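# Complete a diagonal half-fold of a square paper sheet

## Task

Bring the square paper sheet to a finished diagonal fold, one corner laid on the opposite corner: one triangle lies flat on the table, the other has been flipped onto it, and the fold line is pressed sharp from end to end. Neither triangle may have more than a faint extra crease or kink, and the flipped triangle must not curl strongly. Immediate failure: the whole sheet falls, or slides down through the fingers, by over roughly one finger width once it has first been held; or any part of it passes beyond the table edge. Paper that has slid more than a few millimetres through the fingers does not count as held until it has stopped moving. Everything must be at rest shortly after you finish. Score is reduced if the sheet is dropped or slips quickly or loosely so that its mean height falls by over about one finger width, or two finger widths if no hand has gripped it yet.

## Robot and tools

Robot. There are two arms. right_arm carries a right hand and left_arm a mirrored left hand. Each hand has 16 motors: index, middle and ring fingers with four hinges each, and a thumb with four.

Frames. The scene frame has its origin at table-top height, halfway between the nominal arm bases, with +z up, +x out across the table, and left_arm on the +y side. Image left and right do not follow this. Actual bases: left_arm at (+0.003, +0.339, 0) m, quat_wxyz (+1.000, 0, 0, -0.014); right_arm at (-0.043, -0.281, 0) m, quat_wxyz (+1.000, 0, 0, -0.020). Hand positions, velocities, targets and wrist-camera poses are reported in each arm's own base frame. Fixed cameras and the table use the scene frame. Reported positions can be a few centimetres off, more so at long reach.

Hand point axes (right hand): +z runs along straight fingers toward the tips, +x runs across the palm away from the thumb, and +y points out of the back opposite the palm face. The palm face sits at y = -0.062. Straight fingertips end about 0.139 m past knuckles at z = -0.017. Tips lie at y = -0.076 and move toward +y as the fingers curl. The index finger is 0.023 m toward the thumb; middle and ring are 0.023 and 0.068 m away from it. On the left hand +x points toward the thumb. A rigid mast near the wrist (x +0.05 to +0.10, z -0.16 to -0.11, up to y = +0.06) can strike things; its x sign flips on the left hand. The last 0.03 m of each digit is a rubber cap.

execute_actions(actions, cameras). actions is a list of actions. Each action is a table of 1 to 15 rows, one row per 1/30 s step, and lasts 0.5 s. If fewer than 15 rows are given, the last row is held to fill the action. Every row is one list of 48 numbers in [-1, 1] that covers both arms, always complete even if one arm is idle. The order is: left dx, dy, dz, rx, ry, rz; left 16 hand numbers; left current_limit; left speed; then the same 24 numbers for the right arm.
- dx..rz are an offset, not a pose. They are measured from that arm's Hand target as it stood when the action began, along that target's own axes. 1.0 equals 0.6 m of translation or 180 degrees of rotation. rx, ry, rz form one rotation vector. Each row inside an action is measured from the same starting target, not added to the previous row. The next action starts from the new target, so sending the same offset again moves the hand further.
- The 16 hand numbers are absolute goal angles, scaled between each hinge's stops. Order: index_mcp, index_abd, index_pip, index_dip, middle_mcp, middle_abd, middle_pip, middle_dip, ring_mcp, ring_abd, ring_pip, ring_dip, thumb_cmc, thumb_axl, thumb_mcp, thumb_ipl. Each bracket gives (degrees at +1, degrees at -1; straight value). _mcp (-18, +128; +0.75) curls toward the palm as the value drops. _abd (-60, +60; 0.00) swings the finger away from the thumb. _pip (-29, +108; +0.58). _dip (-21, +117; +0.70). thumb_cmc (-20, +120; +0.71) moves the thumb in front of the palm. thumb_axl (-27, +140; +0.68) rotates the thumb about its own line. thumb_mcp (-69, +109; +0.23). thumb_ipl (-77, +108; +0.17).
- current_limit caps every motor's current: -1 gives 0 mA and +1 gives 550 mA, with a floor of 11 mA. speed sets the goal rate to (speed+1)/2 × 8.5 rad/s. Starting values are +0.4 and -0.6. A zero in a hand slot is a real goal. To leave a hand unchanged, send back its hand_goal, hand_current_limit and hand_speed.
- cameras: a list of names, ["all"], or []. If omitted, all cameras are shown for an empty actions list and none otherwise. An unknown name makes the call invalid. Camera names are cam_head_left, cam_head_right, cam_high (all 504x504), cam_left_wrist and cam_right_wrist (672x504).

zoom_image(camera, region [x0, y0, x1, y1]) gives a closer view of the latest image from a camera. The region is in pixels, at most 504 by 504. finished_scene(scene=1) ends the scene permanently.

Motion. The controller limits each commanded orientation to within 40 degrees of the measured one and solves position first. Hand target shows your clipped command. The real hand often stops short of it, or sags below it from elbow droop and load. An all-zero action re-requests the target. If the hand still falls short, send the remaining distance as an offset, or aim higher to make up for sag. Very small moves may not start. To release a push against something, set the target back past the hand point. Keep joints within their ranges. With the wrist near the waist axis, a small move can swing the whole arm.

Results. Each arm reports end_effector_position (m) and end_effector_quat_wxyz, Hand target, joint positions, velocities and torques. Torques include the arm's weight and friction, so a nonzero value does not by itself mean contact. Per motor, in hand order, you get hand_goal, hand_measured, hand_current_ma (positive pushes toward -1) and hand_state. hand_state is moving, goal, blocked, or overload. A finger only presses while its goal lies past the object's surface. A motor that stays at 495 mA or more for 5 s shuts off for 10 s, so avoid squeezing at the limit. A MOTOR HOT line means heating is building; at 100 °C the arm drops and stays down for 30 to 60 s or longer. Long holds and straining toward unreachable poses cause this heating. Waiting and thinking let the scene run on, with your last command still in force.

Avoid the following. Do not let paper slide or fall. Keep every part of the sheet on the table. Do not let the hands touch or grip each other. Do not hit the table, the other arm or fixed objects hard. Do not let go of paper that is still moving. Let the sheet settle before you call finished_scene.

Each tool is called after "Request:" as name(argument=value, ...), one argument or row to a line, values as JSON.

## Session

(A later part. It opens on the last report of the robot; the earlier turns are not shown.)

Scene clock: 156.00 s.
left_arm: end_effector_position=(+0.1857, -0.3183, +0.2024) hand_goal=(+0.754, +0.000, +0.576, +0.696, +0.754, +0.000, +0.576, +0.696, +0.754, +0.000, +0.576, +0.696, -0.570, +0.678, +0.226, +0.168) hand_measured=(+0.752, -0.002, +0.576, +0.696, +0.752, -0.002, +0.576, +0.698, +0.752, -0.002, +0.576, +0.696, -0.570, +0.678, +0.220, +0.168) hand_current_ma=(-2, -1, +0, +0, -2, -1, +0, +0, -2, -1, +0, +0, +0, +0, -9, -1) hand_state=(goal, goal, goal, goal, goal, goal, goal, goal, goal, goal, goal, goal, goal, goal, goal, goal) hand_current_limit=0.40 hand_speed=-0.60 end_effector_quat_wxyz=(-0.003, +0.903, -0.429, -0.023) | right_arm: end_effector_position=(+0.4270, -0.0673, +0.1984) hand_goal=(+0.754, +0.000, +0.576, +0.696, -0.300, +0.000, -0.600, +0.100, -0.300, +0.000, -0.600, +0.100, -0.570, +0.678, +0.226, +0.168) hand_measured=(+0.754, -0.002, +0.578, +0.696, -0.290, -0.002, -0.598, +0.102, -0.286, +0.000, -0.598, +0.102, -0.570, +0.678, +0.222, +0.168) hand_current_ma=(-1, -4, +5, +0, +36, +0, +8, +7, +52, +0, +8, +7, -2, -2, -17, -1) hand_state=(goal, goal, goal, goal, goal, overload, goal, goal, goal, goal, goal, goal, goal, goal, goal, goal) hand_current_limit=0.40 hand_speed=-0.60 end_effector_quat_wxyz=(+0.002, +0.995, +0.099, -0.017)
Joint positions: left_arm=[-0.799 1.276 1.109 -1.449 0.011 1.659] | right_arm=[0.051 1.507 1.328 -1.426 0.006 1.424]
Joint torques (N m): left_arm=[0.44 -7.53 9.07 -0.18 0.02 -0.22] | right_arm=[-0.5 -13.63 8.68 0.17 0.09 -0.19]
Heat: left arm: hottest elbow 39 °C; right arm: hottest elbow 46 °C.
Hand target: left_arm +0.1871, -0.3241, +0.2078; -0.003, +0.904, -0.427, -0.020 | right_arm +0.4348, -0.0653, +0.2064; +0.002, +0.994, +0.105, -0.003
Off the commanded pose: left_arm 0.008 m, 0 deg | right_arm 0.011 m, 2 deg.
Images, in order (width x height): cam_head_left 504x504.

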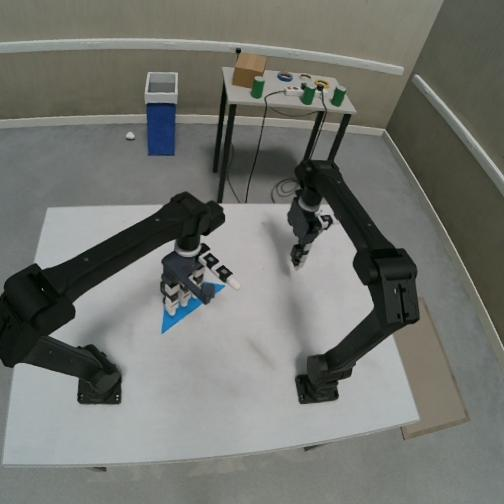

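Request:
execute_actions(
  actions=[
    [[-0.0104,-0.0152,0.02,0,0,0,0.754,0,0.576,0.696,0.754,0,0.576,0.696,0.754,0,0.576,0.696,-0.571,0.678,0.226,0.168,0.4,-0.6,0,0,0,0,0,0,0.754,0,0.576,0.696,-0.3,0,-0.6,0.1,-0.3,0,-0.6,0.1,-0.571,0.678,0.226,0.168,0.4,-0.6]],
    [[0,0,0.058,0,0,0,0.754,0,0.576,0.696,0.754,0,0.576,0.696,0.754,0,0.576,0.696,-0.571,0.678,0.226,0.168,0.4,-0.6,0,0,0,0,0,0,0.754,0,0.576,0.696,-0.3,0,-0.6,0.1,-0.3,0,-0.6,0.1,-0.571,0.678,0.226,0.168,0.4,-0.6]],
    [[0,0,0.042,0,0,0,0.754,0,0.576,0.696,0.754,0,0.576,0.696,0.754,0,0.576,0.696,-0.571,0.678,0.226,0.168,0.4,-0.6,0,0,0,0,0,0,0.754,0,0.576,0.696,-0.3,0,-0.6,0.1,-0.3,0,-0.6,0.1,-0.571,0.678,0.226,0.168,0.4,-0.6]],
    [[0,0,0.045,0,0,0,0.754,0,0.576,0.696,0.754,0,0.576,0.696,0.754,0,0.576,0.696,-0.571,0.678,0.226,0.168,0.4,-0.6,0,0,0,0,0,0,0.754,0,0.576,0.696,-0.3,0,-0.6,0.1,-0.3,0,-0.6,0.1,-0.571,0.678,0.226,0.168,0.4,-0.6]],
    [[0,0,0.055,0,0,0,0.754,0,0.576,0.696,0.754,0,0.576,0.696,0.754,0,0.576,0.696,-0.571,0.678,0.226,0.168,0.4,-0.6,0,0,0,0,0,0,0.754,0,0.576,0.696,-0.3,0,-0.6,0.1,-0.3,0,-0.6,0.1,-0.571,0.678,0.226,0.168,0.4,-0.6]],
  ],
  cameras=["cam_head_left"],
)

Request:
zoom_image(
  camera="cam_head_left",
  region=[150, 250, 230, 350],
)

Request:
execute_actions(
  actions=[
    [[0.039,0.0145,-0.22,0,0,0,0.754,0,0.576,0.696,0.754,0,0.576,0.696,0.754,0,0.576,0.696,-0.571,0.678,0.226,0.168,0.4,-0.6,0,0,0,0,0,0,0.754,0,0.576,0.696,-0.3,0,-0.6,0.1,-0.3,0,-0.6,0.1,-0.571,0.678,0.226,0.168,0.4,-0.6]],
  ],
  cameras=["cam_head_left"],
)

Request:
zoom_image(
  camera="cam_head_left",
  region=[150, 250, 230, 350],
)

Scene clock: 159.40 s.
left_arm: end_effector_position=(+0.1900, -0.3185, +0.1269) hand_goal=(+0.754, +0.000, +0.576, +0.696, +0.754, +0.000, +0.576, +0.696, +0.754, +0.000, +0.576, +0.696, -0.570, +0.678, +0.226, +0.168) hand_measured=(+0.750, -0.004, +0.576, +0.696, +0.750, -0.006, +0.576, +0.696, +0.750, -0.040, +0.576, +0.696, -0.570, +0.678, +0.220, +0.168) hand_current_ma=(-3, -3, +0, +0, -3, -4, +0, +0, -3, -69, +0, +0, +0, +0, -9, -1) hand_state=(goal, goal, goal, goal, goal, goal, goal, goal, goal, blocked, goal, goal, goal, goal, goal, goal) hand_current_limit=0.40 hand_speed=-0.60 end_effector_quat_wxyz=(+0.011, +0.904, -0.427, +0.017) | right_arm: end_effector_position=(+0.4270, -0.0673, +0.1984) hand_goal=(+0.754, +0.000, +0.576, +0.696, -0.300, +0.000, -0.600, +0.100, -0.300, +0.000, -0.600, +0.100, -0.570, +0.678, +0.226, +0.168) hand_measured=(+0.754, -0.002, +0.578, +0.696, -0.290, -0.002, -0.598, +0.102, -0.286, +0.000, -0.598, +0.102, -0.570, +0.678, +0.222, +0.168) hand_current_ma=(-1, -4, +5, +0, +36, +0, +8, +7, +52, +0, +8, +7, -2, -2, -17, -1) hand_state=(goal, goal, goal, goal, goal, overload, goal, goal, goal, goal, goal, goal, goal, goal, goal, goal) hand_current_limit=0.40 hand_speed=-0.60 end_effector_quat_wxyz=(+0.002, +0.995, +0.099, -0.017)
Joint positions: left_arm=[-0.791 1.285 0.91 -1.156 0.009 1.661] | right_arm=[0.051 1.507 1.328 -1.426 0.006 1.424]
Joint torques (N m): left_arm=[1.61 -2.14 2.43 2.36 0.09 0.03] | right_arm=[-0.56 -13.68 8.68 0.17 0.1 -0.2]
Heat: left arm: hottest elbow 39 °C; right arm: hottest elbow 46 °C.
Hand target: left_arm +0.1857, -0.3105, +0.0761; -0.003, +0.904, -0.427, -0.020 | right_arm +0.4348, -0.0653, +0.2064; +0.002, +0.994, +0.105, -0.003
Off the commanded pose: left_arm 0.052 m, 5 deg | right_arm 0.011 m, 2 deg.
Images, in order (width x height): cam_head_left 504x504.

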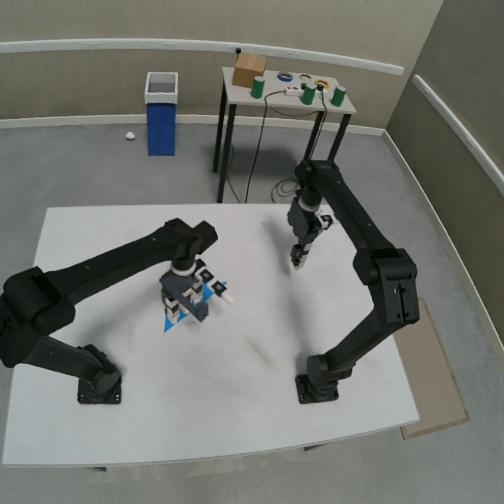

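Scaled by 5.040 from the camera's 504x504 image, which has a finer 720x720 frame.

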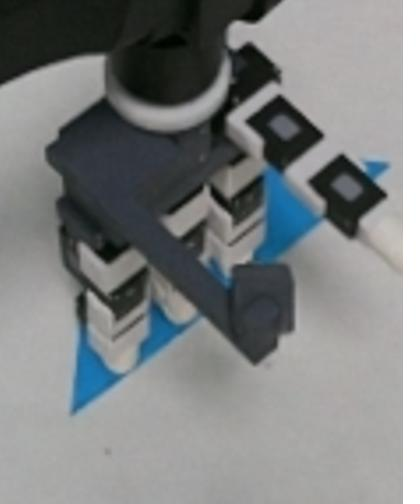

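Scene clock: 160.10 s.
left_arm: end_effector_position=(+0.1971, -0.3311, +0.2019) hand_goal=(+0.754, +0.000, +0.576, +0.696, +0.754, +0.000, +0.576, +0.696, +0.754, +0.000, +0.576, +0.696, -0.570, +0.678, +0.226, +0.168) hand_measured=(+0.750, -0.002, +0.576, +0.696, +0.750, -0.002, +0.576, +0.696, +0.750, -0.002, +0.576, +0.696, -0.570, +0.678, +0.220, +0.168) hand_current_ma=(-3, -1, +0, +0, -3, -1, +0, +0, -3, -1, +0, +0, +0, +0, -9, -1) hand_state=(goal, goal, goal, goal, goal, goal, goal, goal, goal, goal, goal, goal, goal, goal, goal, goal) hand_current_limit=0.40 hand_speed=-0.60 end_effector_quat_wxyz=(-0.003, +0.903, -0.428, -0.023) | right_arm: end_effector_position=(+0.4270, -0.0673, +0.1984) hand_goal=(+0.754, +0.000, +0.576, +0.696, -0.300, +0.000, -0.600, +0.100, -0.300, +0.000, -0.600, +0.100, -0.570, +0.678, +0.226, +0.168) hand_measured=(+0.754, -0.002, +0.578, +0.696, -0.290, -0.002, -0.598, +0.102, -0.286, +0.000, -0.598, +0.102, -0.570, +0.678, +0.222, +0.168) hand_current_ma=(-1, -4, +5, +0, +36, +0, +8, +7, +52, +0, +8, +7, -2, -2, -17, -1) hand_state=(goal, goal, goal, goal, goal, overload, goal, goal, goal, goal, goal, goal, goal, goal, goal, goal) hand_current_limit=0.40 hand_speed=-0.60 end_effector_quat_wxyz=(+0.002, +0.995, +0.099, -0.017)
Joint positions: left_arm=[-0.801 1.321 1.149 -1.443 0.011 1.656] | right_arm=[0.051 1.507 1.328 -1.426 0.006 1.424]
Joint torques (N m): left_arm=[-0.15 -8.12 9.03 -0.21 0.03 -0.21] | right_arm=[-0.62 -13.68 8.69 0.17 0.09 -0.2]
Heat: left arm: hottest elbow 39 °C; right arm: hottest elbow 46 °C.
Hand target: left_arm +0.1983, -0.3371, +0.2072; -0.003, +0.904, -0.427, -0.020 | right_arm +0.4348, -0.0653, +0.2064; +0.002, +0.994, +0.105, -0.003
Off the commanded pose: left_arm 0.008 m, 0 deg | right_arm 0.011 m, 2 deg.
Images, in order (width x height): cam_head_left 504x504.

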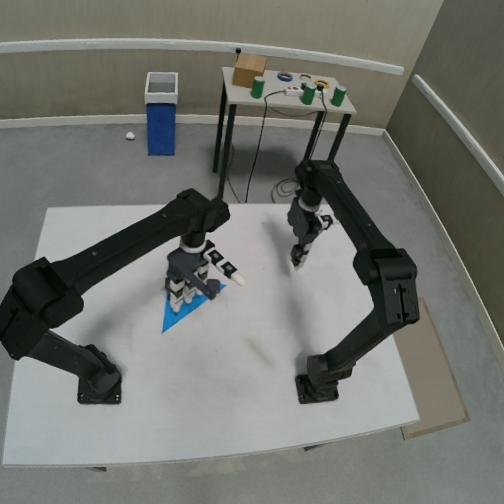

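Scaled by 5.040 from the camera's 504x504 image, which has a finer 720x720 frame.

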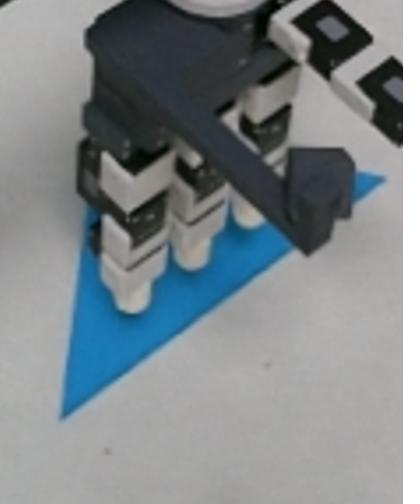

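Request:
execute_actions(
  actions=[
    [[-0.0703,-0.0117,0.02,0,0,0,0.754,0,0.576,0.696,0.754,0,0.576,0.696,0.754,0,0.576,0.696,-0.571,0.678,0.226,0.168,0.4,-0.6,0,0,0,0,0,0,0.754,0,0.576,0.696,-0.3,0,-0.6,0.1,-0.3,0,-0.6,0.1,-0.571,0.678,0.226,0.168,0.4,-0.6]],
    [[0,0,0.058,0,0,0,0.754,0,0.576,0.696,0.754,0,0.576,0.696,0.754,0,0.576,0.696,-0.571,0.678,0.226,0.168,0.4,-0.6,0,0,0,0,0,0,0.754,0,0.576,0.696,-0.3,0,-0.6,0.1,-0.3,0,-0.6,0.1,-0.571,0.678,0.226,0.168,0.4,-0.6]],
    [[0,0,0.042,0,0,0,0.754,0,0.576,0.696,0.754,0,0.576,0.696,0.754,0,0.576,0.696,-0.571,0.678,0.226,0.168,0.4,-0.6,0,0,0,0,0,0,0.754,0,0.576,0.696,-0.3,0,-0.6,0.1,-0.3,0,-0.6,0.1,-0.571,0.678,0.226,0.168,0.4,-0.6]],
    [[0,0,0.045,0,0,0,0.754,0,0.576,0.696,0.754,0,0.576,0.696,0.754,0,0.576,0.696,-0.571,0.678,0.226,0.168,0.4,-0.6,0,0,0,0,0,0,0.754,0,0.576,0.696,-0.3,0,-0.6,0.1,-0.3,0,-0.6,0.1,-0.571,0.678,0.226,0.168,0.4,-0.6]],
    [[0,0,0.055,0,0,0,0.754,0,0.576,0.696,0.754,0,0.576,0.696,0.754,0,0.576,0.696,-0.571,0.678,0.226,0.168,0.4,-0.6,0,0,0,0,0,0,0.754,0,0.576,0.696,-0.3,0,-0.6,0.1,-0.3,0,-0.6,0.1,-0.571,0.678,0.226,0.168,0.4,-0.6]],
  ],
  cameras=["cam_head_left"],
)

Request:
zoom_image(
  camera="cam_head_left",
  region=[150, 250, 230, 350],
)

Request:
execute_actions(
  actions=[
    [[0.039,0.0145,-0.22,0,0,0,0.754,0,0.576,0.696,0.754,0,0.576,0.696,0.754,0,0.576,0.696,-0.571,0.678,0.226,0.168,0.4,-0.6,0,0,0,0,0,0,0.754,0,0.576,0.696,-0.3,0,-0.6,0.1,-0.3,0,-0.6,0.1,-0.571,0.678,0.226,0.168,0.4,-0.6]],
  ],
  cameras=["cam_head_left"],
)

Request:
zoom_image(
  camera="cam_head_left",
  region=[150, 250, 230, 350],
)

Scene clock: 163.40 s.
left_arm: end_effector_position=(+0.1772, -0.3054, +0.1264) hand_goal=(+0.754, +0.000, +0.576, +0.696, +0.754, +0.000, +0.576, +0.696, +0.754, +0.000, +0.576, +0.696, -0.570, +0.678, +0.226, +0.168) hand_measured=(+0.750, -0.004, +0.576, +0.696, +0.750, -0.006, +0.576, +0.696, +0.748, -0.040, +0.574, +0.694, -0.570, +0.678, +0.220, +0.168) hand_current_ma=(-4, -3, +0, +0, -4, -4, +0, +0, -5, -69, +0, -1, +0, +0, -9, -1) hand_state=(goal, goal, goal, goal, goal, goal, goal, goal, goal, blocked, goal, goal, goal, goal, goal, goal) hand_current_limit=0.40 hand_speed=-0.60 end_effector_quat_wxyz=(+0.011, +0.904, -0.427, +0.016) | right_arm: end_effector_position=(+0.4270, -0.0673, +0.1984) hand_goal=(+0.754, +0.000, +0.576, +0.696, -0.300, +0.000, -0.600, +0.100, -0.300, +0.000, -0.600, +0.100, -0.570, +0.678, +0.226, +0.168) hand_measured=(+0.754, -0.002, +0.578, +0.696, -0.290, -0.002, -0.598, +0.102, -0.286, +0.000, -0.598, +0.102, -0.570, +0.678, +0.222, +0.168) hand_current_ma=(-1, -4, +5, +0, +36, +0, +8, +7, +52, +0, +8, +7, -2, -2, -17, -1) hand_state=(goal, goal, goal, goal, goal, overload, goal, goal, goal, goal, goal, goal, goal, goal, goal, goal) hand_current_limit=0.40 hand_speed=-0.60 end_effector_quat_wxyz=(+0.002, +0.995, +0.099, -0.017)
Joint positions: left_arm=[-0.791 1.236 0.866 -1.163 0.009 1.662] | right_arm=[0.051 1.507 1.328 -1.426 0.006 1.424]
Joint torques (N m): left_arm=[1.44 -1.67 2.32 2.54 0.06 0] | right_arm=[-0.5 -13.63 8.68 0.2 0.1 -0.19]
Heat: left arm: hottest elbow 39 °C; right arm: hottest elbow 46 °C.
Hand target: left_arm +0.1725, -0.2970, +0.0769; -0.003, +0.904, -0.427, -0.020 | right_arm +0.4348, -0.0653, +0.2064; +0.002, +0.994, +0.105, -0.003
Off the commanded pose: left_arm 0.050 m, 4 deg | right_arm 0.011 m, 2 deg.
Images, in order (width x height): cam_head_left 504x504.

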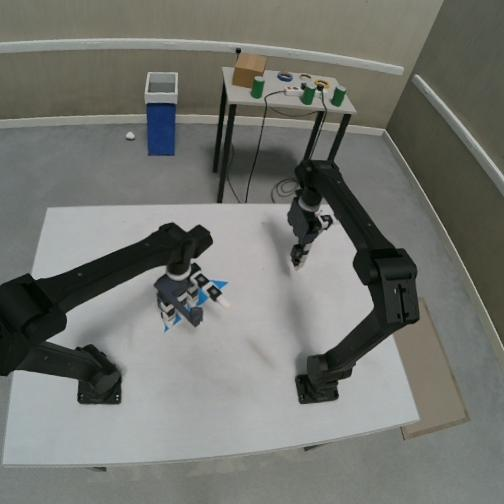

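Scaled by 5.040 from the camera's 504x504 image, which has a finer 720x720 frame.

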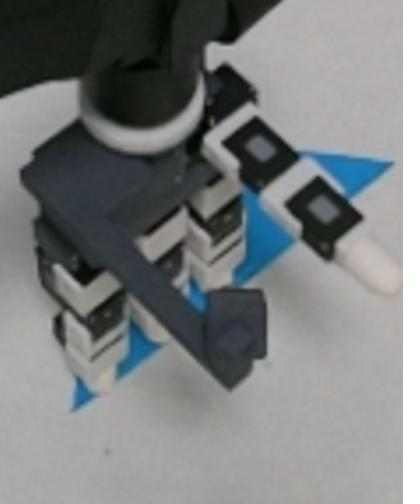

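Scene clock: 164.10 s.
left_arm: end_effector_position=(+0.1839, -0.3179, +0.2026) hand_goal=(+0.754, +0.000, +0.576, +0.696, +0.754, +0.000, +0.576, +0.696, +0.754, +0.000, +0.576, +0.696, -0.570, +0.678, +0.226, +0.168) hand_measured=(+0.750, -0.002, +0.576, +0.696, +0.750, -0.002, +0.576, +0.696, +0.750, -0.002, +0.574, +0.694, -0.570, +0.678, +0.220, +0.168) hand_current_ma=(-3, -1, +0, +0, -3, -1, +0, +0, -4, -1, +0, -1, +0, +0, -9, -1) hand_state=(goal, goal, goal, goal, goal, goal, goal, goal, goal, goal, goal, goal, goal, goal, goal, goal) hand_current_limit=0.40 hand_speed=-0.60 end_effector_quat_wxyz=(-0.003, +0.903, -0.428, -0.022) | right_arm: end_effector_position=(+0.4270, -0.0673, +0.1984) hand_goal=(+0.754, +0.000, +0.576, +0.696, -0.300, +0.000, -0.600, +0.100, -0.300, +0.000, -0.600, +0.100, -0.570, +0.678, +0.226, +0.168) hand_measured=(+0.754, -0.002, +0.578, +0.696, -0.290, -0.002, -0.598, +0.102, -0.286, +0.000, -0.598, +0.102, -0.570, +0.678, +0.222, +0.168) hand_current_ma=(-1, -4, +5, +0, +36, +0, +8, +7, +52, +0, +8, +7, -2, -2, -17, -1) hand_state=(goal, goal, goal, goal, goal, overload, goal, goal, goal, goal, goal, goal, goal, goal, goal, goal) hand_current_limit=0.40 hand_speed=-0.60 end_effector_quat_wxyz=(+0.002, +0.995, +0.099, -0.017)
Joint positions: left_arm=[-0.802 1.271 1.106 -1.449 0.011 1.655] | right_arm=[0.051 1.507 1.328 -1.426 0.006 1.424]
Joint torques (N m): left_arm=[0.26 -7.47 9.1 -0.28 0.03 -0.22] | right_arm=[-0.62 -13.74 8.68 0.18 0.09 -0.2]
Heat: left arm: hottest elbow 39 °C; right arm: hottest elbow 46 °C.
Hand target: left_arm +0.1852, -0.3237, +0.2080; -0.003, +0.904, -0.427, -0.020 | right_arm +0.4348, -0.0653, +0.2064; +0.002, +0.994, +0.105, -0.003
Off the commanded pose: left_arm 0.008 m, 0 deg | right_arm 0.011 m, 2 deg.
Images, in order (width x height): cam_head_left 504x504.

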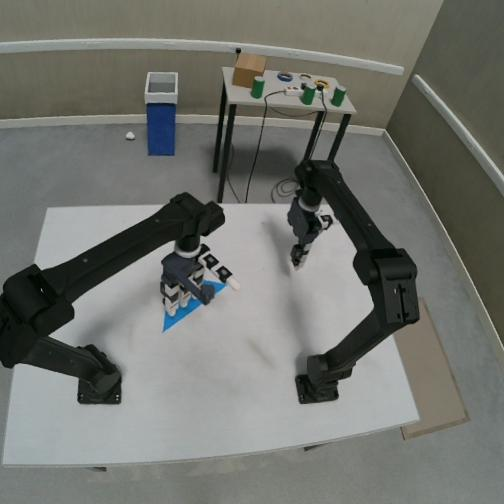

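Scaled by 5.040 from the camera's 504x504 image, which has a finer 720x720 frame.

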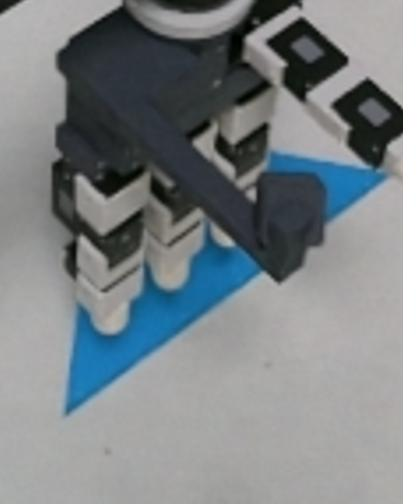

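Request:
execute_actions(
  actions=[
    [[0.1418,-0.0111,0.02,0,0,0.0083,0.754,0,0.576,0.696,0.754,0,0.576,0.696,0.754,0,0.576,0.696,-0.571,0.678,0.226,0.168,0.4,-0.6,0,0,0,0,0,0,0.754,0,0.576,0.696,-0.3,0,-0.6,0.1,-0.3,0,-0.6,0.1,-0.571,0.678,0.226,0.168,0.4,-0.6]],
    [[0,0,0.055,0,0,0,0.754,0,0.576,0.696,0.754,0,0.576,0.696,0.754,0,0.576,0.696,-0.571,0.678,0.226,0.168,0.4,-0.6,0,0,0,0,0,0,0.754,0,0.576,0.696,-0.3,0,-0.6,0.1,-0.3,0,-0.6,0.1,-0.571,0.678,0.226,0.168,0.4,-0.6]],
  ],
  cameras=["cam_head_left","cam_left_wrist"],
)

Request:
zoom_image(
  camera="cam_head_left",
  region=[150, 250, 230, 350],
)

Scene clock: 166.20 s.
left_arm: end_effector_position=(+0.2444, -0.3804, +0.1617) hand_goal=(+0.754, +0.000, +0.576, +0.696, +0.754, +0.000, +0.576, +0.696, +0.754, +0.000, +0.576, +0.696, -0.570, +0.678, +0.226, +0.168) hand_measured=(+0.750, +0.000, +0.576, +0.696, +0.750, +0.000, +0.576, +0.696, +0.750, +0.000, +0.574, +0.694, -0.568, +0.678, +0.220, +0.168) hand_current_ma=(-3, +0, +0, +0, -3, +0, +0, +0, -4, +0, +0, -1, +1, +0, -9, -1) hand_state=(goal, goal, goal, goal, goal, goal, goal, goal, goal, goal, goal, goal, goal, goal, goal, goal) hand_current_limit=0.40 hand_speed=-0.60 end_effector_quat_wxyz=(-0.003, +0.902, -0.431, -0.023) | right_arm: end_effector_position=(+0.4270, -0.0673, +0.1984) hand_goal=(+0.754, +0.000, +0.576, +0.696, -0.300, +0.000, -0.600, +0.100, -0.300, +0.000, -0.600, +0.100, -0.570, +0.678, +0.226, +0.168) hand_measured=(+0.754, -0.002, +0.578, +0.696, -0.290, -0.002, -0.598, +0.102, -0.286, +0.000, -0.598, +0.102, -0.570, +0.678, +0.222, +0.168) hand_current_ma=(-1, -4, +5, +0, +36, +0, +8, +7, +52, +0, +8, +7, -2, -2, -17, -1) hand_state=(goal, goal, goal, goal, goal, overload, goal, goal, goal, goal, goal, goal, goal, goal, goal, goal) hand_current_limit=0.40 hand_speed=-0.60 end_effector_quat_wxyz=(+0.002, +0.995, +0.099, -0.017)
Joint positions: left_arm=[-0.802 1.524 1.25 -1.343 0.01 1.661] | right_arm=[0.051 1.507 1.328 -1.426 0.006 1.424]
Joint torques (N m): left_arm=[0.09 -10.87 7.16 0.58 0.02 0.04] | right_arm=[-0.62 -13.68 8.69 0.17 0.1 -0.19]
Heat: left arm: hottest elbow 39 °C; right arm: hottest elbow 46 °C.
Hand target: left_arm +0.2427, -0.3841, +0.1596; -0.003, +0.898, -0.439, -0.020 | right_arm +0.4348, -0.0653, +0.2064; +0.002, +0.994, +0.105, -0.003
Off the commanded pose: left_arm 0.005 m, 1 deg | right_arm 0.011 m, 2 deg.
Images, in order (width x height): cam_head_left 504x504, cam_left_wrist 672x504.

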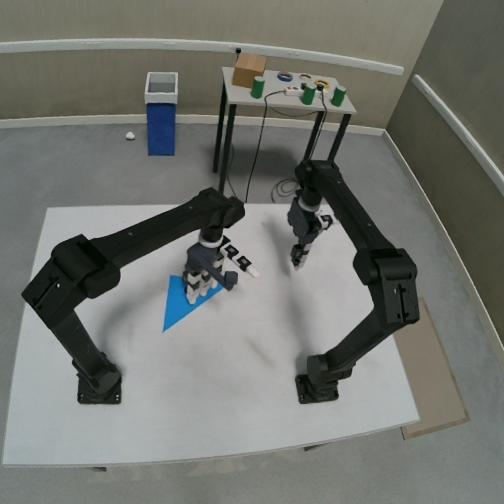

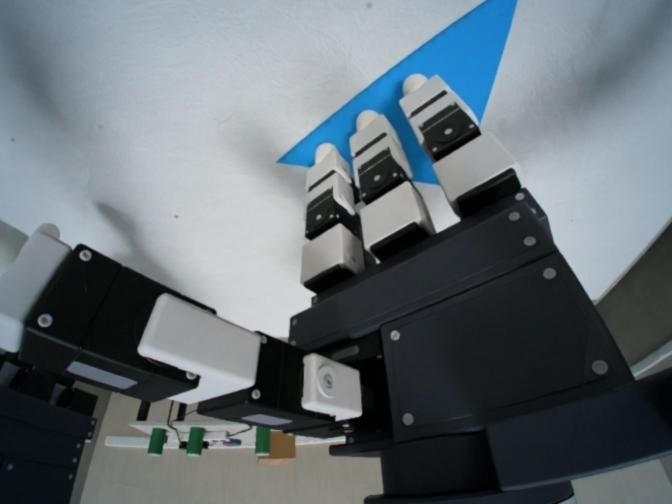

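Scaled by 5.040 from the camera's 504x504 image, which has a finer 720x720 frame.

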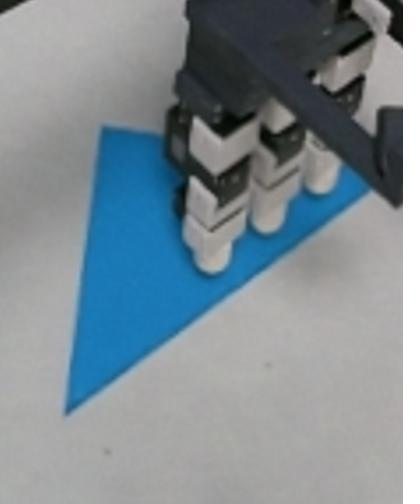

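Request:
zoom_image(
  camera="cam_head_left",
  region=[158, 268, 188, 298],
)

Request:
execute_actions(
  actions=[
    [[0,0,0.04,0,0,0,0.754,0,0.576,0.696,0.754,0,0.576,0.696,0.754,0,0.576,0.696,-0.571,0.678,0.226,0.168,0.4,-0.6,0,0,0,0,0,0,0.754,0,0.576,0.696,-0.3,0,-0.6,0.1,-0.3,0,-0.6,0.1,-0.571,0.678,0.226,0.168,0.4,-0.6]],
    [[0,0,0.05,0,0,0,0.754,0,0.576,0.696,0.754,0,0.576,0.696,0.754,0,0.576,0.696,-0.571,0.678,0.226,0.168,0.4,-0.6,0,0,0,0,0,0,0.754,0,0.576,0.696,-0.3,0,-0.6,0.1,-0.3,0,-0.6,0.1,-0.571,0.678,0.226,0.168,0.4,-0.6]],
    [[0,0,0.055,0,0,0,0.754,0,0.576,0.696,0.754,0,0.576,0.696,0.754,0,0.576,0.696,-0.571,0.678,0.226,0.168,0.4,-0.6,0,0,0,0,0,0,0.754,0,0.576,0.696,-0.3,0,-0.6,0.1,-0.3,0,-0.6,0.1,-0.571,0.678,0.226,0.168,0.4,-0.6]],
  ],
  cameras=["cam_head_left"],
)

Request:
zoom_image(
  camera="cam_head_left",
  region=[150, 250, 230, 350],
)

Scaled by 16.800 from the camera's 504x504 image, which has a finer 720x720 frame.

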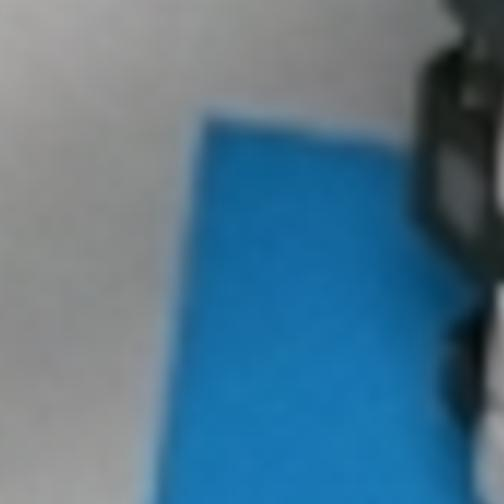

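Scene clock: 168.17 s.
left_arm: end_effector_position=(+0.2474, -0.3835, +0.1310) hand_goal=(+0.754, +0.000, +0.576, +0.696, +0.754, +0.000, +0.576, +0.696, +0.754, +0.000, +0.576, +0.696, -0.570, +0.678, +0.226, +0.168) hand_measured=(+0.748, -0.004, +0.574, +0.696, +0.750, -0.006, +0.574, +0.696, +0.746, -0.044, +0.574, +0.694, -0.568, +0.678, +0.220, +0.168) hand_current_ma=(-6, -4, -1, +0, -5, -4, -1, +0, -8, -75, -2, -1, +1, +0, -9, -1) hand_state=(goal, goal, goal, goal, goal, goal, goal, goal, goal, blocked, goal, goal, goal, goal, goal, goal) hand_current_limit=0.40 hand_speed=-0.60 end_effector_quat_wxyz=(+0.012, +0.902, -0.431, +0.018) | right_arm: end_effector_position=(+0.4270, -0.0673, +0.1984) hand_goal=(+0.754, +0.000, +0.576, +0.696, -0.300, +0.000, -0.600, +0.100, -0.300, +0.000, -0.600, +0.100, -0.570, +0.678, +0.226, +0.168) hand_measured=(+0.754, -0.002, +0.578, +0.696, -0.290, -0.002, -0.598, +0.102, -0.286, +0.000, -0.598, +0.102, -0.570, +0.678, +0.222, +0.168) hand_current_ma=(-1, -4, +5, +0, +36, +0, +8, +7, +52, +0, +8, +7, -2, -2, -17, -1) hand_state=(goal, goal, goal, goal, goal, overload, goal, goal, goal, goal, goal, goal, goal, goal, goal, goal) hand_current_limit=0.40 hand_speed=-0.60 end_effector_quat_wxyz=(+0.002, +0.995, +0.099, -0.017)
Joint positions: left_arm=[-0.802 1.507 1.143 -1.164 0.01 1.661] | right_arm=[0.051 1.507 1.328 -1.426 0.006 1.424]
Joint torques (N m): left_arm=[0.38 -4.89 3.11 2.29 0.02 0.01] | right_arm=[-0.56 -13.68 8.66 0.18 0.1 -0.19]
Heat: left arm: hottest elbow 39 °C; right arm: hottest elbow 46 °C.
Hand target: left_arm +0.2397, -0.3821, +0.0726; -0.003, +0.898, -0.439, -0.020 | right_arm +0.4348, -0.0653, +0.2064; +0.002, +0.994, +0.105, -0.003
Off the commanded pose: left_arm 0.059 m, 5 deg | right_arm 0.011 m, 2 deg.
Images, in order (width x height): cam_head_left 504x504.

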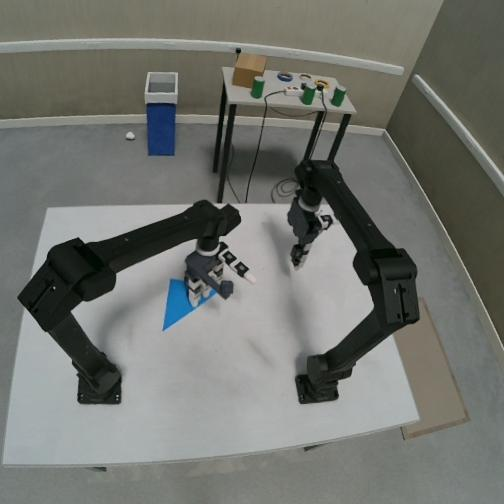

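Scaled by 5.040 from the camera's 504x504 image, which has a finer 720x720 frame.

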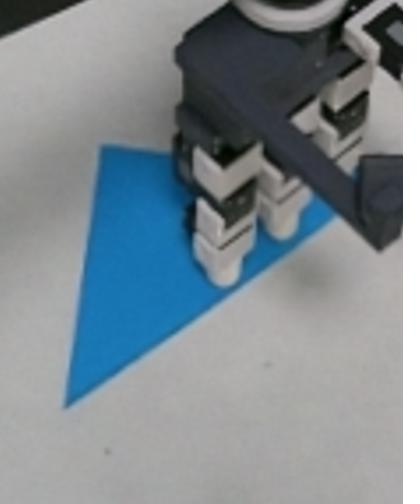

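Request:
execute_actions(
  actions=[
    [[0.039,0.0145,-0.22,0,0,0,0.754,0,0.576,0.696,0.754,0,0.576,0.696,0.754,0,0.576,0.696,-0.571,0.678,0.226,0.168,0.4,-0.6,0,0,0,0,0,0,0.754,0,0.576,0.696,-0.3,0,-0.6,0.1,-0.3,0,-0.6,0.1,-0.571,0.678,0.226,0.168,0.4,-0.6]],
  ],
  cameras=["cam_head_left"],
)

Request:
zoom_image(
  camera="cam_head_left",
  region=[150, 250, 230, 350],
)

Scene clock: 169.03 s.
left_arm: end_effector_position=(+0.2492, -0.4027, +0.1985) hand_goal=(+0.754, +0.000, +0.576, +0.696, +0.754, +0.000, +0.576, +0.696, +0.754, +0.000, +0.576, +0.696, -0.570, +0.678, +0.226, +0.168) hand_measured=(+0.750, -0.002, +0.574, +0.696, +0.750, -0.002, +0.574, +0.696, +0.750, -0.002, +0.574, +0.694, -0.570, +0.678, +0.220, +0.168) hand_current_ma=(-4, -1, -1, +0, -4, -1, -1, +0, -4, -1, -2, -1, +0, +0, -9, -1) hand_state=(goal, goal, goal, goal, goal, goal, goal, goal, goal, goal, goal, goal, goal, goal, goal, goal) hand_current_limit=0.40 hand_speed=-0.60 end_effector_quat_wxyz=(-0.003, +0.897, -0.442, -0.023) | right_arm: end_effector_position=(+0.4270, -0.0673, +0.1984) hand_goal=(+0.754, +0.000, +0.576, +0.696, -0.300, +0.000, -0.600, +0.100, -0.300, +0.000, -0.600, +0.100, -0.570, +0.678, +0.226, +0.168) hand_measured=(+0.754, -0.002, +0.578, +0.696, -0.290, -0.002, -0.598, +0.102, -0.286, +0.000, -0.598, +0.102, -0.570, +0.678, +0.222, +0.168) hand_current_ma=(-1, -4, +5, +0, +36, +0, +8, +7, +52, +0, +8, +7, -2, -2, -17, -1) hand_state=(goal, goal, goal, goal, goal, overload, goal, goal, goal, goal, goal, goal, goal, goal, goal, goal) hand_current_limit=0.40 hand_speed=-0.60 end_effector_quat_wxyz=(+0.002, +0.995, +0.099, -0.017)
Joint positions: left_arm=[-0.827 1.558 1.388 -1.446 0.012 1.659] | right_arm=[0.051 1.507 1.328 -1.426 0.006 1.424]
Joint torques (N m): left_arm=[0.26 -11.81 9.2 -0.24 0.02 -0.21] | right_arm=[-0.5 -13.74 8.68 0.17 0.1 -0.19]
Heat: left arm: hottest elbow 39 °C; right arm: hottest elbow 46 °C.
Hand target: left_arm +0.2517, -0.4089, +0.2036; -0.003, +0.898, -0.439, -0.020 | right_arm +0.4348, -0.0653, +0.2064; +0.002, +0.994, +0.105, -0.003
Off the commanded pose: left_arm 0.009 m, 0 deg | right_arm 0.011 m, 2 deg.
Images, in order (width x height): cam_head_left 504x504.

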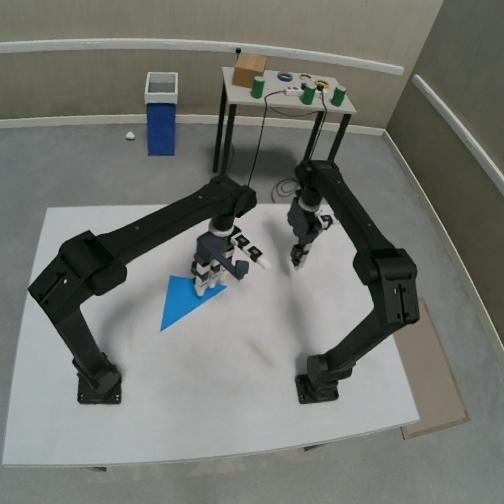

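Scaled by 5.040 from the camera's 504x504 image, which has a finer 720x720 frame.

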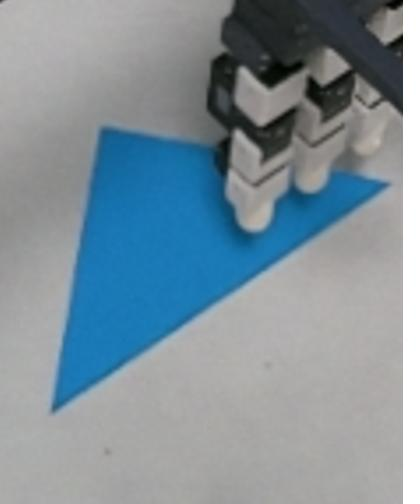

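Request:
execute_actions(
  actions=[
    [[-0.0361,-0.0079,0.02,0,-0.0139,0,0.754,0,0.576,0.696,0.754,0,0.576,0.696,0.754,0,0.576,0.696,-0.571,0.678,0.226,0.168,0.4,-0.6,0,0,0,0,0,0,0.754,0,0.576,0.696,-0.3,0,-0.6,0.1,-0.3,0,-0.6,0.1,-0.571,0.678,0.226,0.168,0.4,-0.6]],
    [[0.0025,0,0.053,0,0,0,0.754,0,0.576,0.696,0.754,0,0.576,0.696,0.754,0,0.576,0.696,-0.571,0.678,0.226,0.168,0.4,-0.6,0,0,0,0,0,0,0.754,0,0.576,0.696,-0.3,0,-0.6,0.1,-0.3,0,-0.6,0.1,-0.571,0.678,0.226,0.168,0.4,-0.6]],
    [[0.0017,0,0.038,0,0,0,0.754,0,0.576,0.696,0.754,0,0.576,0.696,0.754,0,0.576,0.696,-0.571,0.678,0.226,0.168,0.4,-0.6,0,0,0,0,0,0,0.754,0,0.576,0.696,-0.3,0,-0.6,0.1,-0.3,0,-0.6,0.1,-0.571,0.678,0.226,0.168,0.4,-0.6]],
    [[0.0022,0,0.05,0,0,0,0.754,0,0.576,0.696,0.754,0,0.576,0.696,0.754,0,0.576,0.696,-0.571,0.678,0.226,0.168,0.4,-0.6,0,0,0,0,0,0,0.754,0,0.576,0.696,-0.3,0,-0.6,0.1,-0.3,0,-0.6,0.1,-0.571,0.678,0.226,0.168,0.4,-0.6]],
    [[0.0022,0,0.06,0,0,0,0.754,0,0.576,0.696,0.754,0,0.576,0.696,0.754,0,0.576,0.696,-0.571,0.678,0.226,0.168,0.4,-0.6,0,0,0,0,0,0,0.754,0,0.576,0.696,-0.3,0,-0.6,0.1,-0.3,0,-0.6,0.1,-0.571,0.678,0.226,0.168,0.4,-0.6]],
  ],
  cameras=["cam_head_left","cam_left_wrist"],
)

Request:
zoom_image(
  camera="cam_head_left",
  region=[150, 250, 230, 350],
)

Scene clock: 173.27 s.
left_arm: end_effector_position=(+0.2405, -0.3923, +0.1300) hand_goal=(+0.754, +0.000, +0.576, +0.696, +0.754, +0.000, +0.576, +0.696, +0.754, +0.000, +0.576, +0.696, -0.570, +0.678, +0.226, +0.168) hand_measured=(+0.746, -0.104, +0.574, +0.696, +0.750, -0.006, +0.574, +0.696, +0.750, -0.002, +0.574, +0.694, -0.570, +0.678, +0.220, +0.168) hand_current_ma=(-8, -263, -2, +0, -4, -6, -1, +0, -4, +0, -2, -1, +0, +0, -9, -1) hand_state=(goal, blocked, goal, goal, goal, goal, goal, goal, goal, goal, goal, goal, goal, goal, goal, goal) hand_current_limit=0.40 hand_speed=-0.60 end_effector_quat_wxyz=(+0.005, +0.897, -0.442, +0.003) | right_arm: end_effector_position=(+0.4270, -0.0673, +0.1984) hand_goal=(+0.754, +0.000, +0.576, +0.696, -0.300, +0.000, -0.600, +0.100, -0.300, +0.000, -0.600, +0.100, -0.570, +0.678, +0.226, +0.168) hand_measured=(+0.754, -0.002, +0.578, +0.696, -0.290, -0.002, -0.598, +0.102, -0.286, +0.000, -0.598, +0.102, -0.570, +0.678, +0.222, +0.168) hand_current_ma=(-1, -4, +5, +0, +36, +0, +8, +7, +52, +0, +8, +7, -2, -2, -17, -1) hand_state=(goal, goal, goal, goal, goal, overload, goal, goal, goal, goal, goal, goal, goal, goal, goal, goal) hand_current_limit=0.40 hand_speed=-0.60 end_effector_quat_wxyz=(+0.002, +0.995, +0.099, -0.017)
Joint positions: left_arm=[-0.827 1.537 1.177 -1.202 0.008 1.659] | right_arm=[0.051 1.507 1.328 -1.426 0.006 1.424]
Joint torques (N m): left_arm=[1.44 -4.84 3.22 1.95 0 -0.1] | right_arm=[-0.5 -13.68 8.68 0.18 0.1 -0.2]
Heat: left arm: hottest elbow 39 °C; right arm: hottest elbow 46 °C.
Hand target: left_arm +0.2376, -0.3859, +0.0719; -0.012, +0.898, -0.439, -0.040 | right_arm +0.4348, -0.0653, +0.2064; +0.002, +0.994, +0.105, -0.003
Off the commanded pose: left_arm 0.058 m, 5 deg | right_arm 0.011 m, 2 deg.
Images, in order (width x height): cam_head_left 504x504, cam_left_wrist 672x504.

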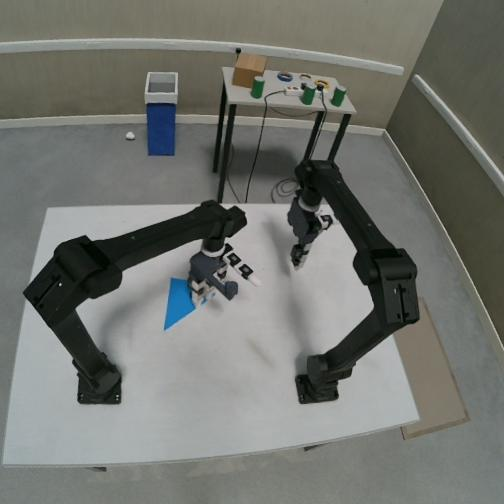

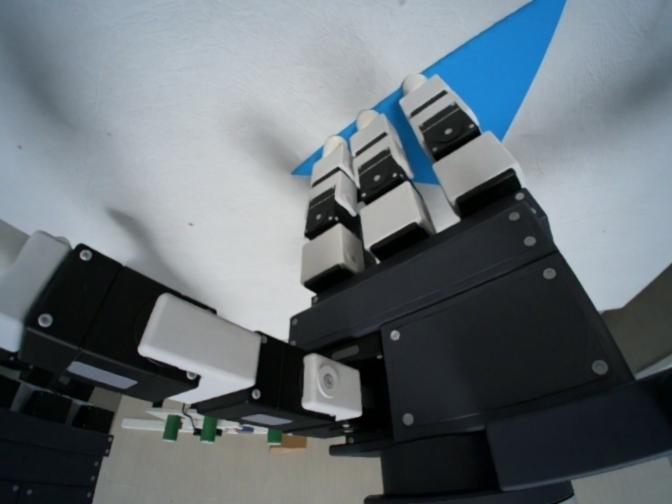

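Scaled by 5.040 from the camera's 504x504 image, which has a finer 720x720 frame.

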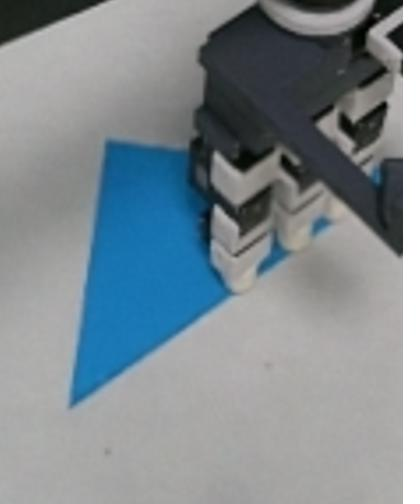

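Request:
execute_actions(
  actions=[
    [[0.03,0.0145,-0.22,0,0,0,0.754,0,0.576,0.696,0.754,0,0.576,0.696,0.754,0,0.576,0.696,-0.571,0.678,0.226,0.168,0.4,-0.6,0,0,0,0,0,0,0.754,0,0.576,0.696,-0.3,0,-0.6,0.1,-0.3,0,-0.6,0.1,-0.571,0.678,0.226,0.168,0.4,-0.6]],
  ],
  cameras=["cam_head_left"],
)

Request:
zoom_image(
  camera="cam_head_left",
  region=[150, 250, 230, 350],
)

Scene clock: 174.20 s.
left_arm: end_effector_position=(+0.2489, -0.4052, +0.1972) hand_goal=(+0.754, +0.000, +0.576, +0.696, +0.754, +0.000, +0.576, +0.696, +0.754, +0.000, +0.576, +0.696, -0.570, +0.678, +0.226, +0.168) hand_measured=(+0.750, -0.002, +0.574, +0.696, +0.750, -0.002, +0.574, +0.696, +0.750, +0.000, +0.574, +0.694, -0.570, +0.678, +0.220, +0.168) hand_current_ma=(-5, -1, -2, +0, -4, +0, -1, +0, -3, +0, -2, -1, +0, +0, -10, -1) hand_state=(goal, goal, goal, goal, goal, goal, goal, goal, goal, goal, goal, goal, goal, goal, goal, goal) hand_current_limit=0.40 hand_speed=-0.60 end_effector_quat_wxyz=(-0.012, +0.897, -0.440, -0.044) | right_arm: end_effector_position=(+0.4270, -0.0673, +0.1984) hand_goal=(+0.754, +0.000, +0.576, +0.696, -0.300, +0.000, -0.600, +0.100, -0.300, +0.000, -0.600, +0.100, -0.570, +0.678, +0.226, +0.168) hand_measured=(+0.754, -0.002, +0.578, +0.696, -0.290, -0.002, -0.598, +0.102, -0.286, +0.000, -0.598, +0.102, -0.570, +0.678, +0.222, +0.168) hand_current_ma=(-1, -4, +5, +0, +36, +0, +8, +7, +52, +0, +8, +7, -2, -2, -17, -1) hand_state=(goal, goal, goal, goal, goal, overload, goal, goal, goal, goal, goal, goal, goal, goal, goal, goal) hand_current_limit=0.40 hand_speed=-0.60 end_effector_quat_wxyz=(+0.002, +0.995, +0.099, -0.017)
Joint positions: left_arm=[-0.833 1.59 1.423 -1.494 0.009 1.65] | right_arm=[0.051 1.507 1.328 -1.426 0.006 1.424]
Joint torques (N m): left_arm=[0.15 -11.58 9.05 -0.25 0.01 -0.19] | right_arm=[-0.5 -13.74 8.65 0.2 0.09 -0.2]
Heat: left arm: hottest elbow 39 °C; right arm: hottest elbow 46 °C.
Hand target: left_arm +0.2498, -0.4129, +0.2021; -0.012, +0.898, -0.439, -0.040 | right_arm +0.4348, -0.0653, +0.2064; +0.002, +0.994, +0.105, -0.003
Off the commanded pose: left_arm 0.009 m, 0 deg | right_arm 0.011 m, 2 deg.
Images, in order (width x height): cam_head_left 504x504.

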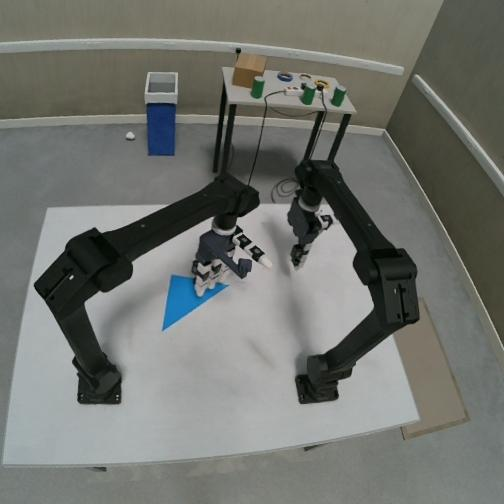

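Scaled by 5.040 from the camera's 504x504 image, which has a finer 720x720 frame.

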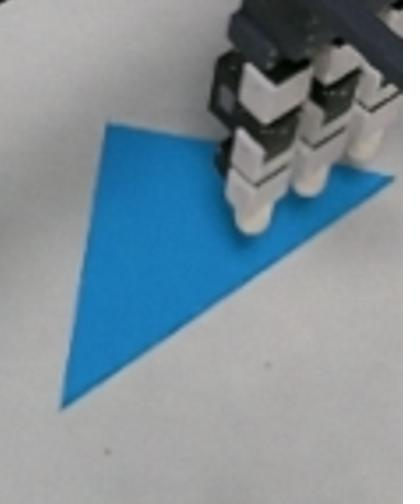

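Request:
execute_actions(
  actions=[
    [[-0.0043,-0.0107,0.02,0,0,0,0.754,0,0.576,0.696,0.754,0,0.576,0.696,0.754,0,0.576,0.696,-0.571,0.678,0.226,0.168,0.4,-0.6,0,0.1,0,0,0,0,0.754,0,0.576,0.696,-0.3,0,-0.6,0.1,-0.3,0,-0.6,0.1,-0.571,0.678,0.226,0.168,0.4,-0.6]],
    [[0.0025,0,0.053,0,0,0,0.754,0,0.576,0.696,0.754,0,0.576,0.696,0.754,0,0.576,0.696,-0.571,0.678,0.226,0.168,0.4,-0.6,0,0.1,0,0,0,0,0.754,0,0.576,0.696,-0.3,0,-0.6,0.1,-0.3,0,-0.6,0.1,-0.571,0.678,0.226,0.168,0.4,-0.6]],
    [[0.0017,0,0.038,0,0,0,0.754,0,0.576,0.696,0.754,0,0.576,0.696,0.754,0,0.576,0.696,-0.571,0.678,0.226,0.168,0.4,-0.6,0,0,0,0,0,0,0.754,0,0.576,0.696,-0.3,0,-0.6,0.1,-0.3,0,-0.6,0.1,-0.571,0.678,0.226,0.168,0.4,-0.6]],
    [[0.0022,0,0.05,0,0,0,0.754,0,0.576,0.696,0.754,0,0.576,0.696,0.754,0,0.576,0.696,-0.571,0.678,0.226,0.168,0.4,-0.6,0,0,0,0,0,0,0.754,0,0.576,0.696,-0.3,0,-0.6,0.1,-0.3,0,-0.6,0.1,-0.571,0.678,0.226,0.168,0.4,-0.6]],
    [[-0.006,0,0.075,0,0,0,0.754,0,0.576,0.696,0.754,0,0.576,0.696,0.754,0,0.576,0.696,-0.571,0.678,0.226,0.168,0.4,-0.6,0,0,0,0,0,0,0.754,0,0.576,0.696,-0.3,0,-0.6,0.1,-0.3,0,-0.6,0.1,-0.571,0.678,0.226,0.168,0.4,-0.6]],
  ],
  cameras=["cam_head_left"],
)

Request:
zoom_image(
  camera="cam_head_left",
  region=[150, 250, 230, 350],
)

Request:
execute_actions(
  actions=[
    [[0.038,0.0145,-0.235,0,0,0,0.754,0,0.576,0.696,0.754,0,0.576,0.696,0.754,0,0.576,0.696,-0.571,0.678,0.226,0.168,0.4,-0.6,0,0,0,0,0,0,0.754,0,0.576,0.696,-0.3,0,-0.6,0.1,-0.3,0,-0.6,0.1,-0.571,0.678,0.226,0.168,0.4,-0.6]],
  ],
  cameras=["cam_head_left"],
)

Request:
zoom_image(
  camera="cam_head_left",
  region=[150, 250, 230, 350],
)

Scene clock: 178.10 s.
left_arm: end_effector_position=(+0.2493, -0.4054, +0.1302) hand_goal=(+0.754, +0.000, +0.576, +0.696, +0.754, +0.000, +0.576, +0.696, +0.754, +0.000, +0.576, +0.696, -0.570, +0.678, +0.226, +0.168) hand_measured=(+0.746, -0.062, +0.574, +0.694, +0.750, -0.016, +0.574, +0.696, +0.750, -0.004, +0.574, +0.694, -0.570, +0.678, +0.220, +0.168) hand_current_ma=(-8, -127, -2, +0, -4, -20, -1, +0, -3, -2, -2, -1, +0, +0, -9, -1) hand_state=(goal, blocked, goal, goal, goal, goal, goal, goal, goal, goal, goal, goal, goal, goal, goal, goal) hand_current_limit=0.40 hand_speed=-0.60 end_effector_quat_wxyz=(+0.008, +0.898, -0.440, +0.009) | right_arm: end_effector_position=(+0.4391, -0.1837, +0.1870) hand_goal=(+0.754, +0.000, +0.576, +0.696, -0.300, +0.000, -0.600, +0.100, -0.300, +0.000, -0.600, +0.100, -0.570, +0.678, +0.226, +0.168) hand_measured=(+0.752, -0.002, +0.578, +0.696, -0.290, -0.002, -0.598, +0.102, -0.286, +0.000, -0.598, +0.102, -0.570, +0.678, +0.222, +0.168) hand_current_ma=(-4, -4, +5, +0, +36, +0, +8, +7, +52, +0, +7, +7, -1, -2, -17, -1) hand_state=(goal, goal, goal, goal, goal, overload, goal, goal, goal, goal, goal, goal, goal, goal, goal, goal) hand_current_limit=0.40 hand_speed=-0.60 end_effector_quat_wxyz=(-0.003, +0.995, +0.096, -0.026)
Joint positions: left_arm=[-0.833 1.566 1.211 -1.192 0.008 1.65] | right_arm=[-0.208 1.581 1.385 -1.426 0.009 1.172]
Joint torques (N m): left_arm=[0.85 -4.31 2.67 2.14 0 -0.09] | right_arm=[0.03 -14.04 11.63 -0.28 0.03 -0.19]
Heat: left arm: hottest elbow 39 °C; right arm: hottest elbow 47 °C.
Hand target: left_arm +0.2447, -0.3990, +0.0610; -0.012, +0.898, -0.439, -0.040 | right_arm +0.4599, -0.1827, +0.2069; +0.002, +0.994, +0.105, -0.003
Off the commanded pose: left_arm 0.070 m, 6 deg | right_arm 0.029 m, 3 deg.
Images, in order (width x height): cam_head_left 504x504.

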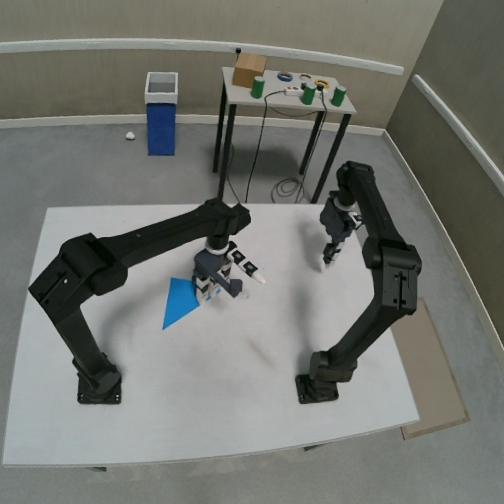

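Scaled by 5.040 from the camera's 504x504 image, which has a finer 720x720 frame.

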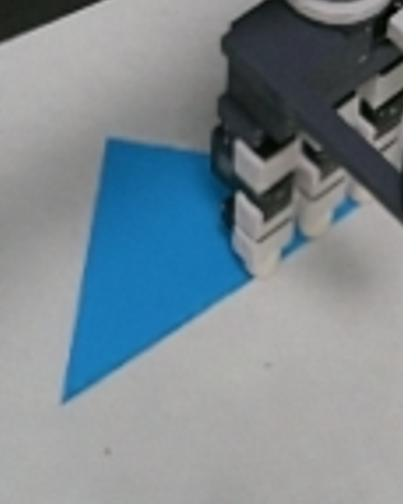

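Scene clock: 178.83 s.
left_arm: end_effector_position=(+0.2591, -0.4223, +0.1945) hand_goal=(+0.754, +0.000, +0.576, +0.696, +0.754, +0.000, +0.576, +0.696, +0.754, +0.000, +0.576, +0.696, -0.570, +0.678, +0.226, +0.168) hand_measured=(+0.748, -0.002, +0.574, +0.694, +0.750, -0.002, +0.574, +0.696, +0.750, +0.000, +0.574, +0.694, -0.570, +0.678, +0.220, +0.168) hand_current_ma=(-5, -1, -2, +0, -3, -1, -1, +0, -3, +0, -2, -1, +0, +0, -9, -1) hand_state=(goal, goal, goal, goal, goal, goal, goal, goal, goal, goal, goal, goal, goal, goal, goal, goal) hand_current_limit=0.40 hand_speed=-0.60 end_effector_quat_wxyz=(-0.012, +0.897, -0.440, -0.044) | right_arm: end_effector_position=(+0.4391, -0.1837, +0.1870) hand_goal=(+0.754, +0.000, +0.576, +0.696, -0.300, +0.000, -0.600, +0.100, -0.300, +0.000, -0.600, +0.100, -0.570, +0.678, +0.226, +0.168) hand_measured=(+0.752, -0.002, +0.578, +0.696, -0.290, -0.002, -0.598, +0.102, -0.286, +0.000, -0.598, +0.102, -0.570, +0.678, +0.222, +0.168) hand_current_ma=(-4, -4, +5, +0, +36, +0, +8, +7, +52, +0, +7, +7, -1, -2, -17, -1) hand_state=(goal, goal, goal, goal, goal, overload, goal, goal, goal, goal, goal, goal, goal, goal, goal, goal) hand_current_limit=0.40 hand_speed=-0.60 end_effector_quat_wxyz=(-0.003, +0.995, +0.096, -0.026)
Joint positions: left_arm=[-0.841 1.642 1.48 -1.5 0.01 1.643] | right_arm=[-0.208 1.581 1.385 -1.426 0.009 1.172]
Joint torques (N m): left_arm=[-0.09 -12.81 9.25 -0.29 0.05 -0.21] | right_arm=[0.03 -14.1 11.6 -0.27 0.03 -0.19]
Heat: left arm: hottest elbow 39 °C; right arm: hottest elbow 47 °C.
Hand target: left_arm +0.2604, -0.4304, +0.1997; -0.012, +0.898, -0.439, -0.040 | right_arm +0.4599, -0.1827, +0.2069; +0.002, +0.994, +0.105, -0.003
Off the commanded pose: left_arm 0.010 m, 1 deg | right_arm 0.029 m, 3 deg.
Images, in order (width x height): cam_head_left 504x504.

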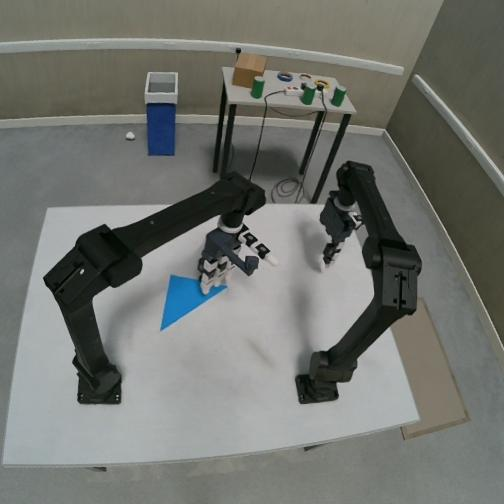

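Scaled by 5.040 from the camera's 504x504 image, which has a finer 720x720 frame.

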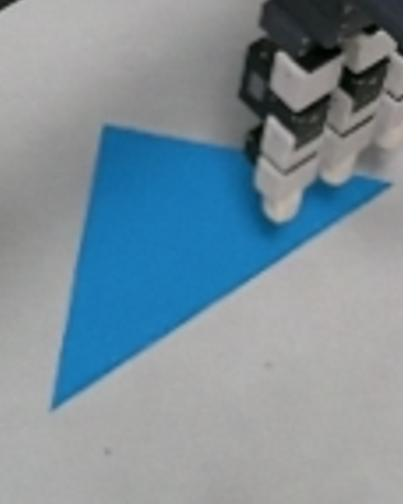

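Request:
execute_actions(
  actions=[],
  cameras=["cam_high"],
)

Request:
zoom_image(
  camera="cam_high",
  region=[110, 160, 230, 280],
)

Scene clock: 179.00 s.
left_arm: end_effector_position=(+0.2591, -0.4223, +0.1945) hand_goal=(+0.754, +0.000, +0.576, +0.696, +0.754, +0.000, +0.576, +0.696, +0.754, +0.000, +0.576, +0.696, -0.570, +0.678, +0.226, +0.168) hand_measured=(+0.748, -0.002, +0.574, +0.694, +0.750, -0.002, +0.574, +0.696, +0.750, +0.000, +0.574, +0.694, -0.570, +0.678, +0.220, +0.168) hand_current_ma=(-5, -1, -2, +0, -3, -1, -1, +0, -3, +0, -2, -1, +0, +0, -9, -1) hand_state=(goal, goal, goal, goal, goal, goal, goal, goal, goal, goal, goal, goal, goal, goal, goal, goal) hand_current_limit=0.40 hand_speed=-0.60 end_effector_quat_wxyz=(-0.012, +0.897, -0.440, -0.044) | right_arm: end_effector_position=(+0.4391, -0.1837, +0.1870) hand_goal=(+0.754, +0.000, +0.576, +0.696, -0.300, +0.000, -0.600, +0.100, -0.300, +0.000, -0.600, +0.100, -0.570, +0.678, +0.226, +0.168) hand_measured=(+0.752, -0.002, +0.578, +0.696, -0.290, -0.002, -0.598, +0.102, -0.286, +0.000, -0.598, +0.102, -0.570, +0.678, +0.222, +0.168) hand_current_ma=(-4, -4, +5, +0, +36, +0, +8, +7, +52, +0, +7, +7, -1, -2, -17, -1) hand_state=(goal, goal, goal, goal, goal, overload, goal, goal, goal, goal, goal, goal, goal, goal, goal, goal) hand_current_limit=0.40 hand_speed=-0.60 end_effector_quat_wxyz=(-0.003, +0.995, +0.096, -0.026)
Joint positions: left_arm=[-0.841 1.642 1.48 -1.5 0.01 1.643] | right_arm=[-0.208 1.581 1.385 -1.426 0.009 1.172]
Joint velocities: within noise
Joint torques (N m): left_arm=[-0.03 -12.81 9.22 -0.27 0.03 -0.2] | right_arm=[-0.03 -14.15 11.62 -0.29 0.02 -0.19]
Heat: left arm: hottest elbow 39 °C; right arm: hottest elbow 47 °C.
Hand target: left_arm +0.2604, -0.4304, +0.1997; -0.012, +0.898, -0.439, -0.040 | right_arm +0.4599, -0.1827, +0.2069; +0.002, +0.994, +0.105, -0.003
Off the commanded pose: left_arm 0.010 m, 1 deg | right_arm 0.029 m, 3 deg.
Images, in order (width x height): cam_high 504x504.

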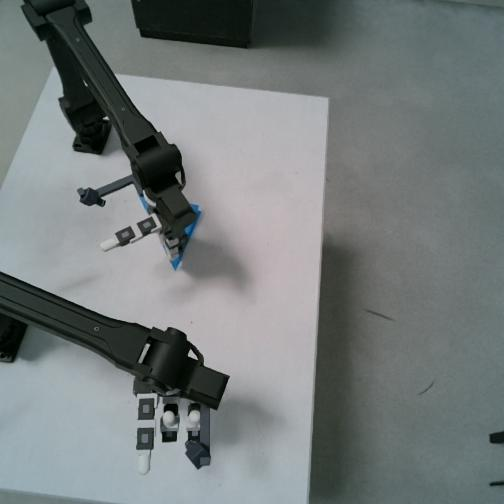

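Scaled by 4.200 from the camera's 504x504 image, which has a finer 720x720 frame.

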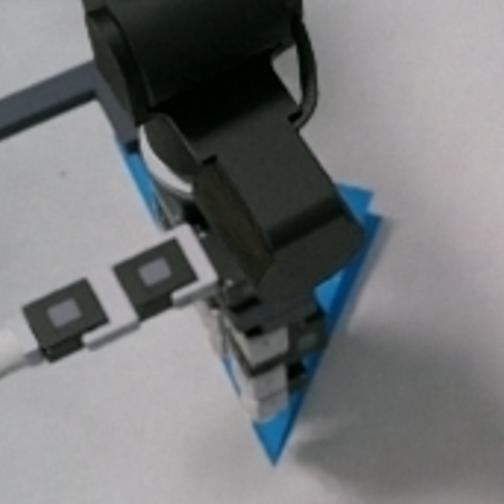

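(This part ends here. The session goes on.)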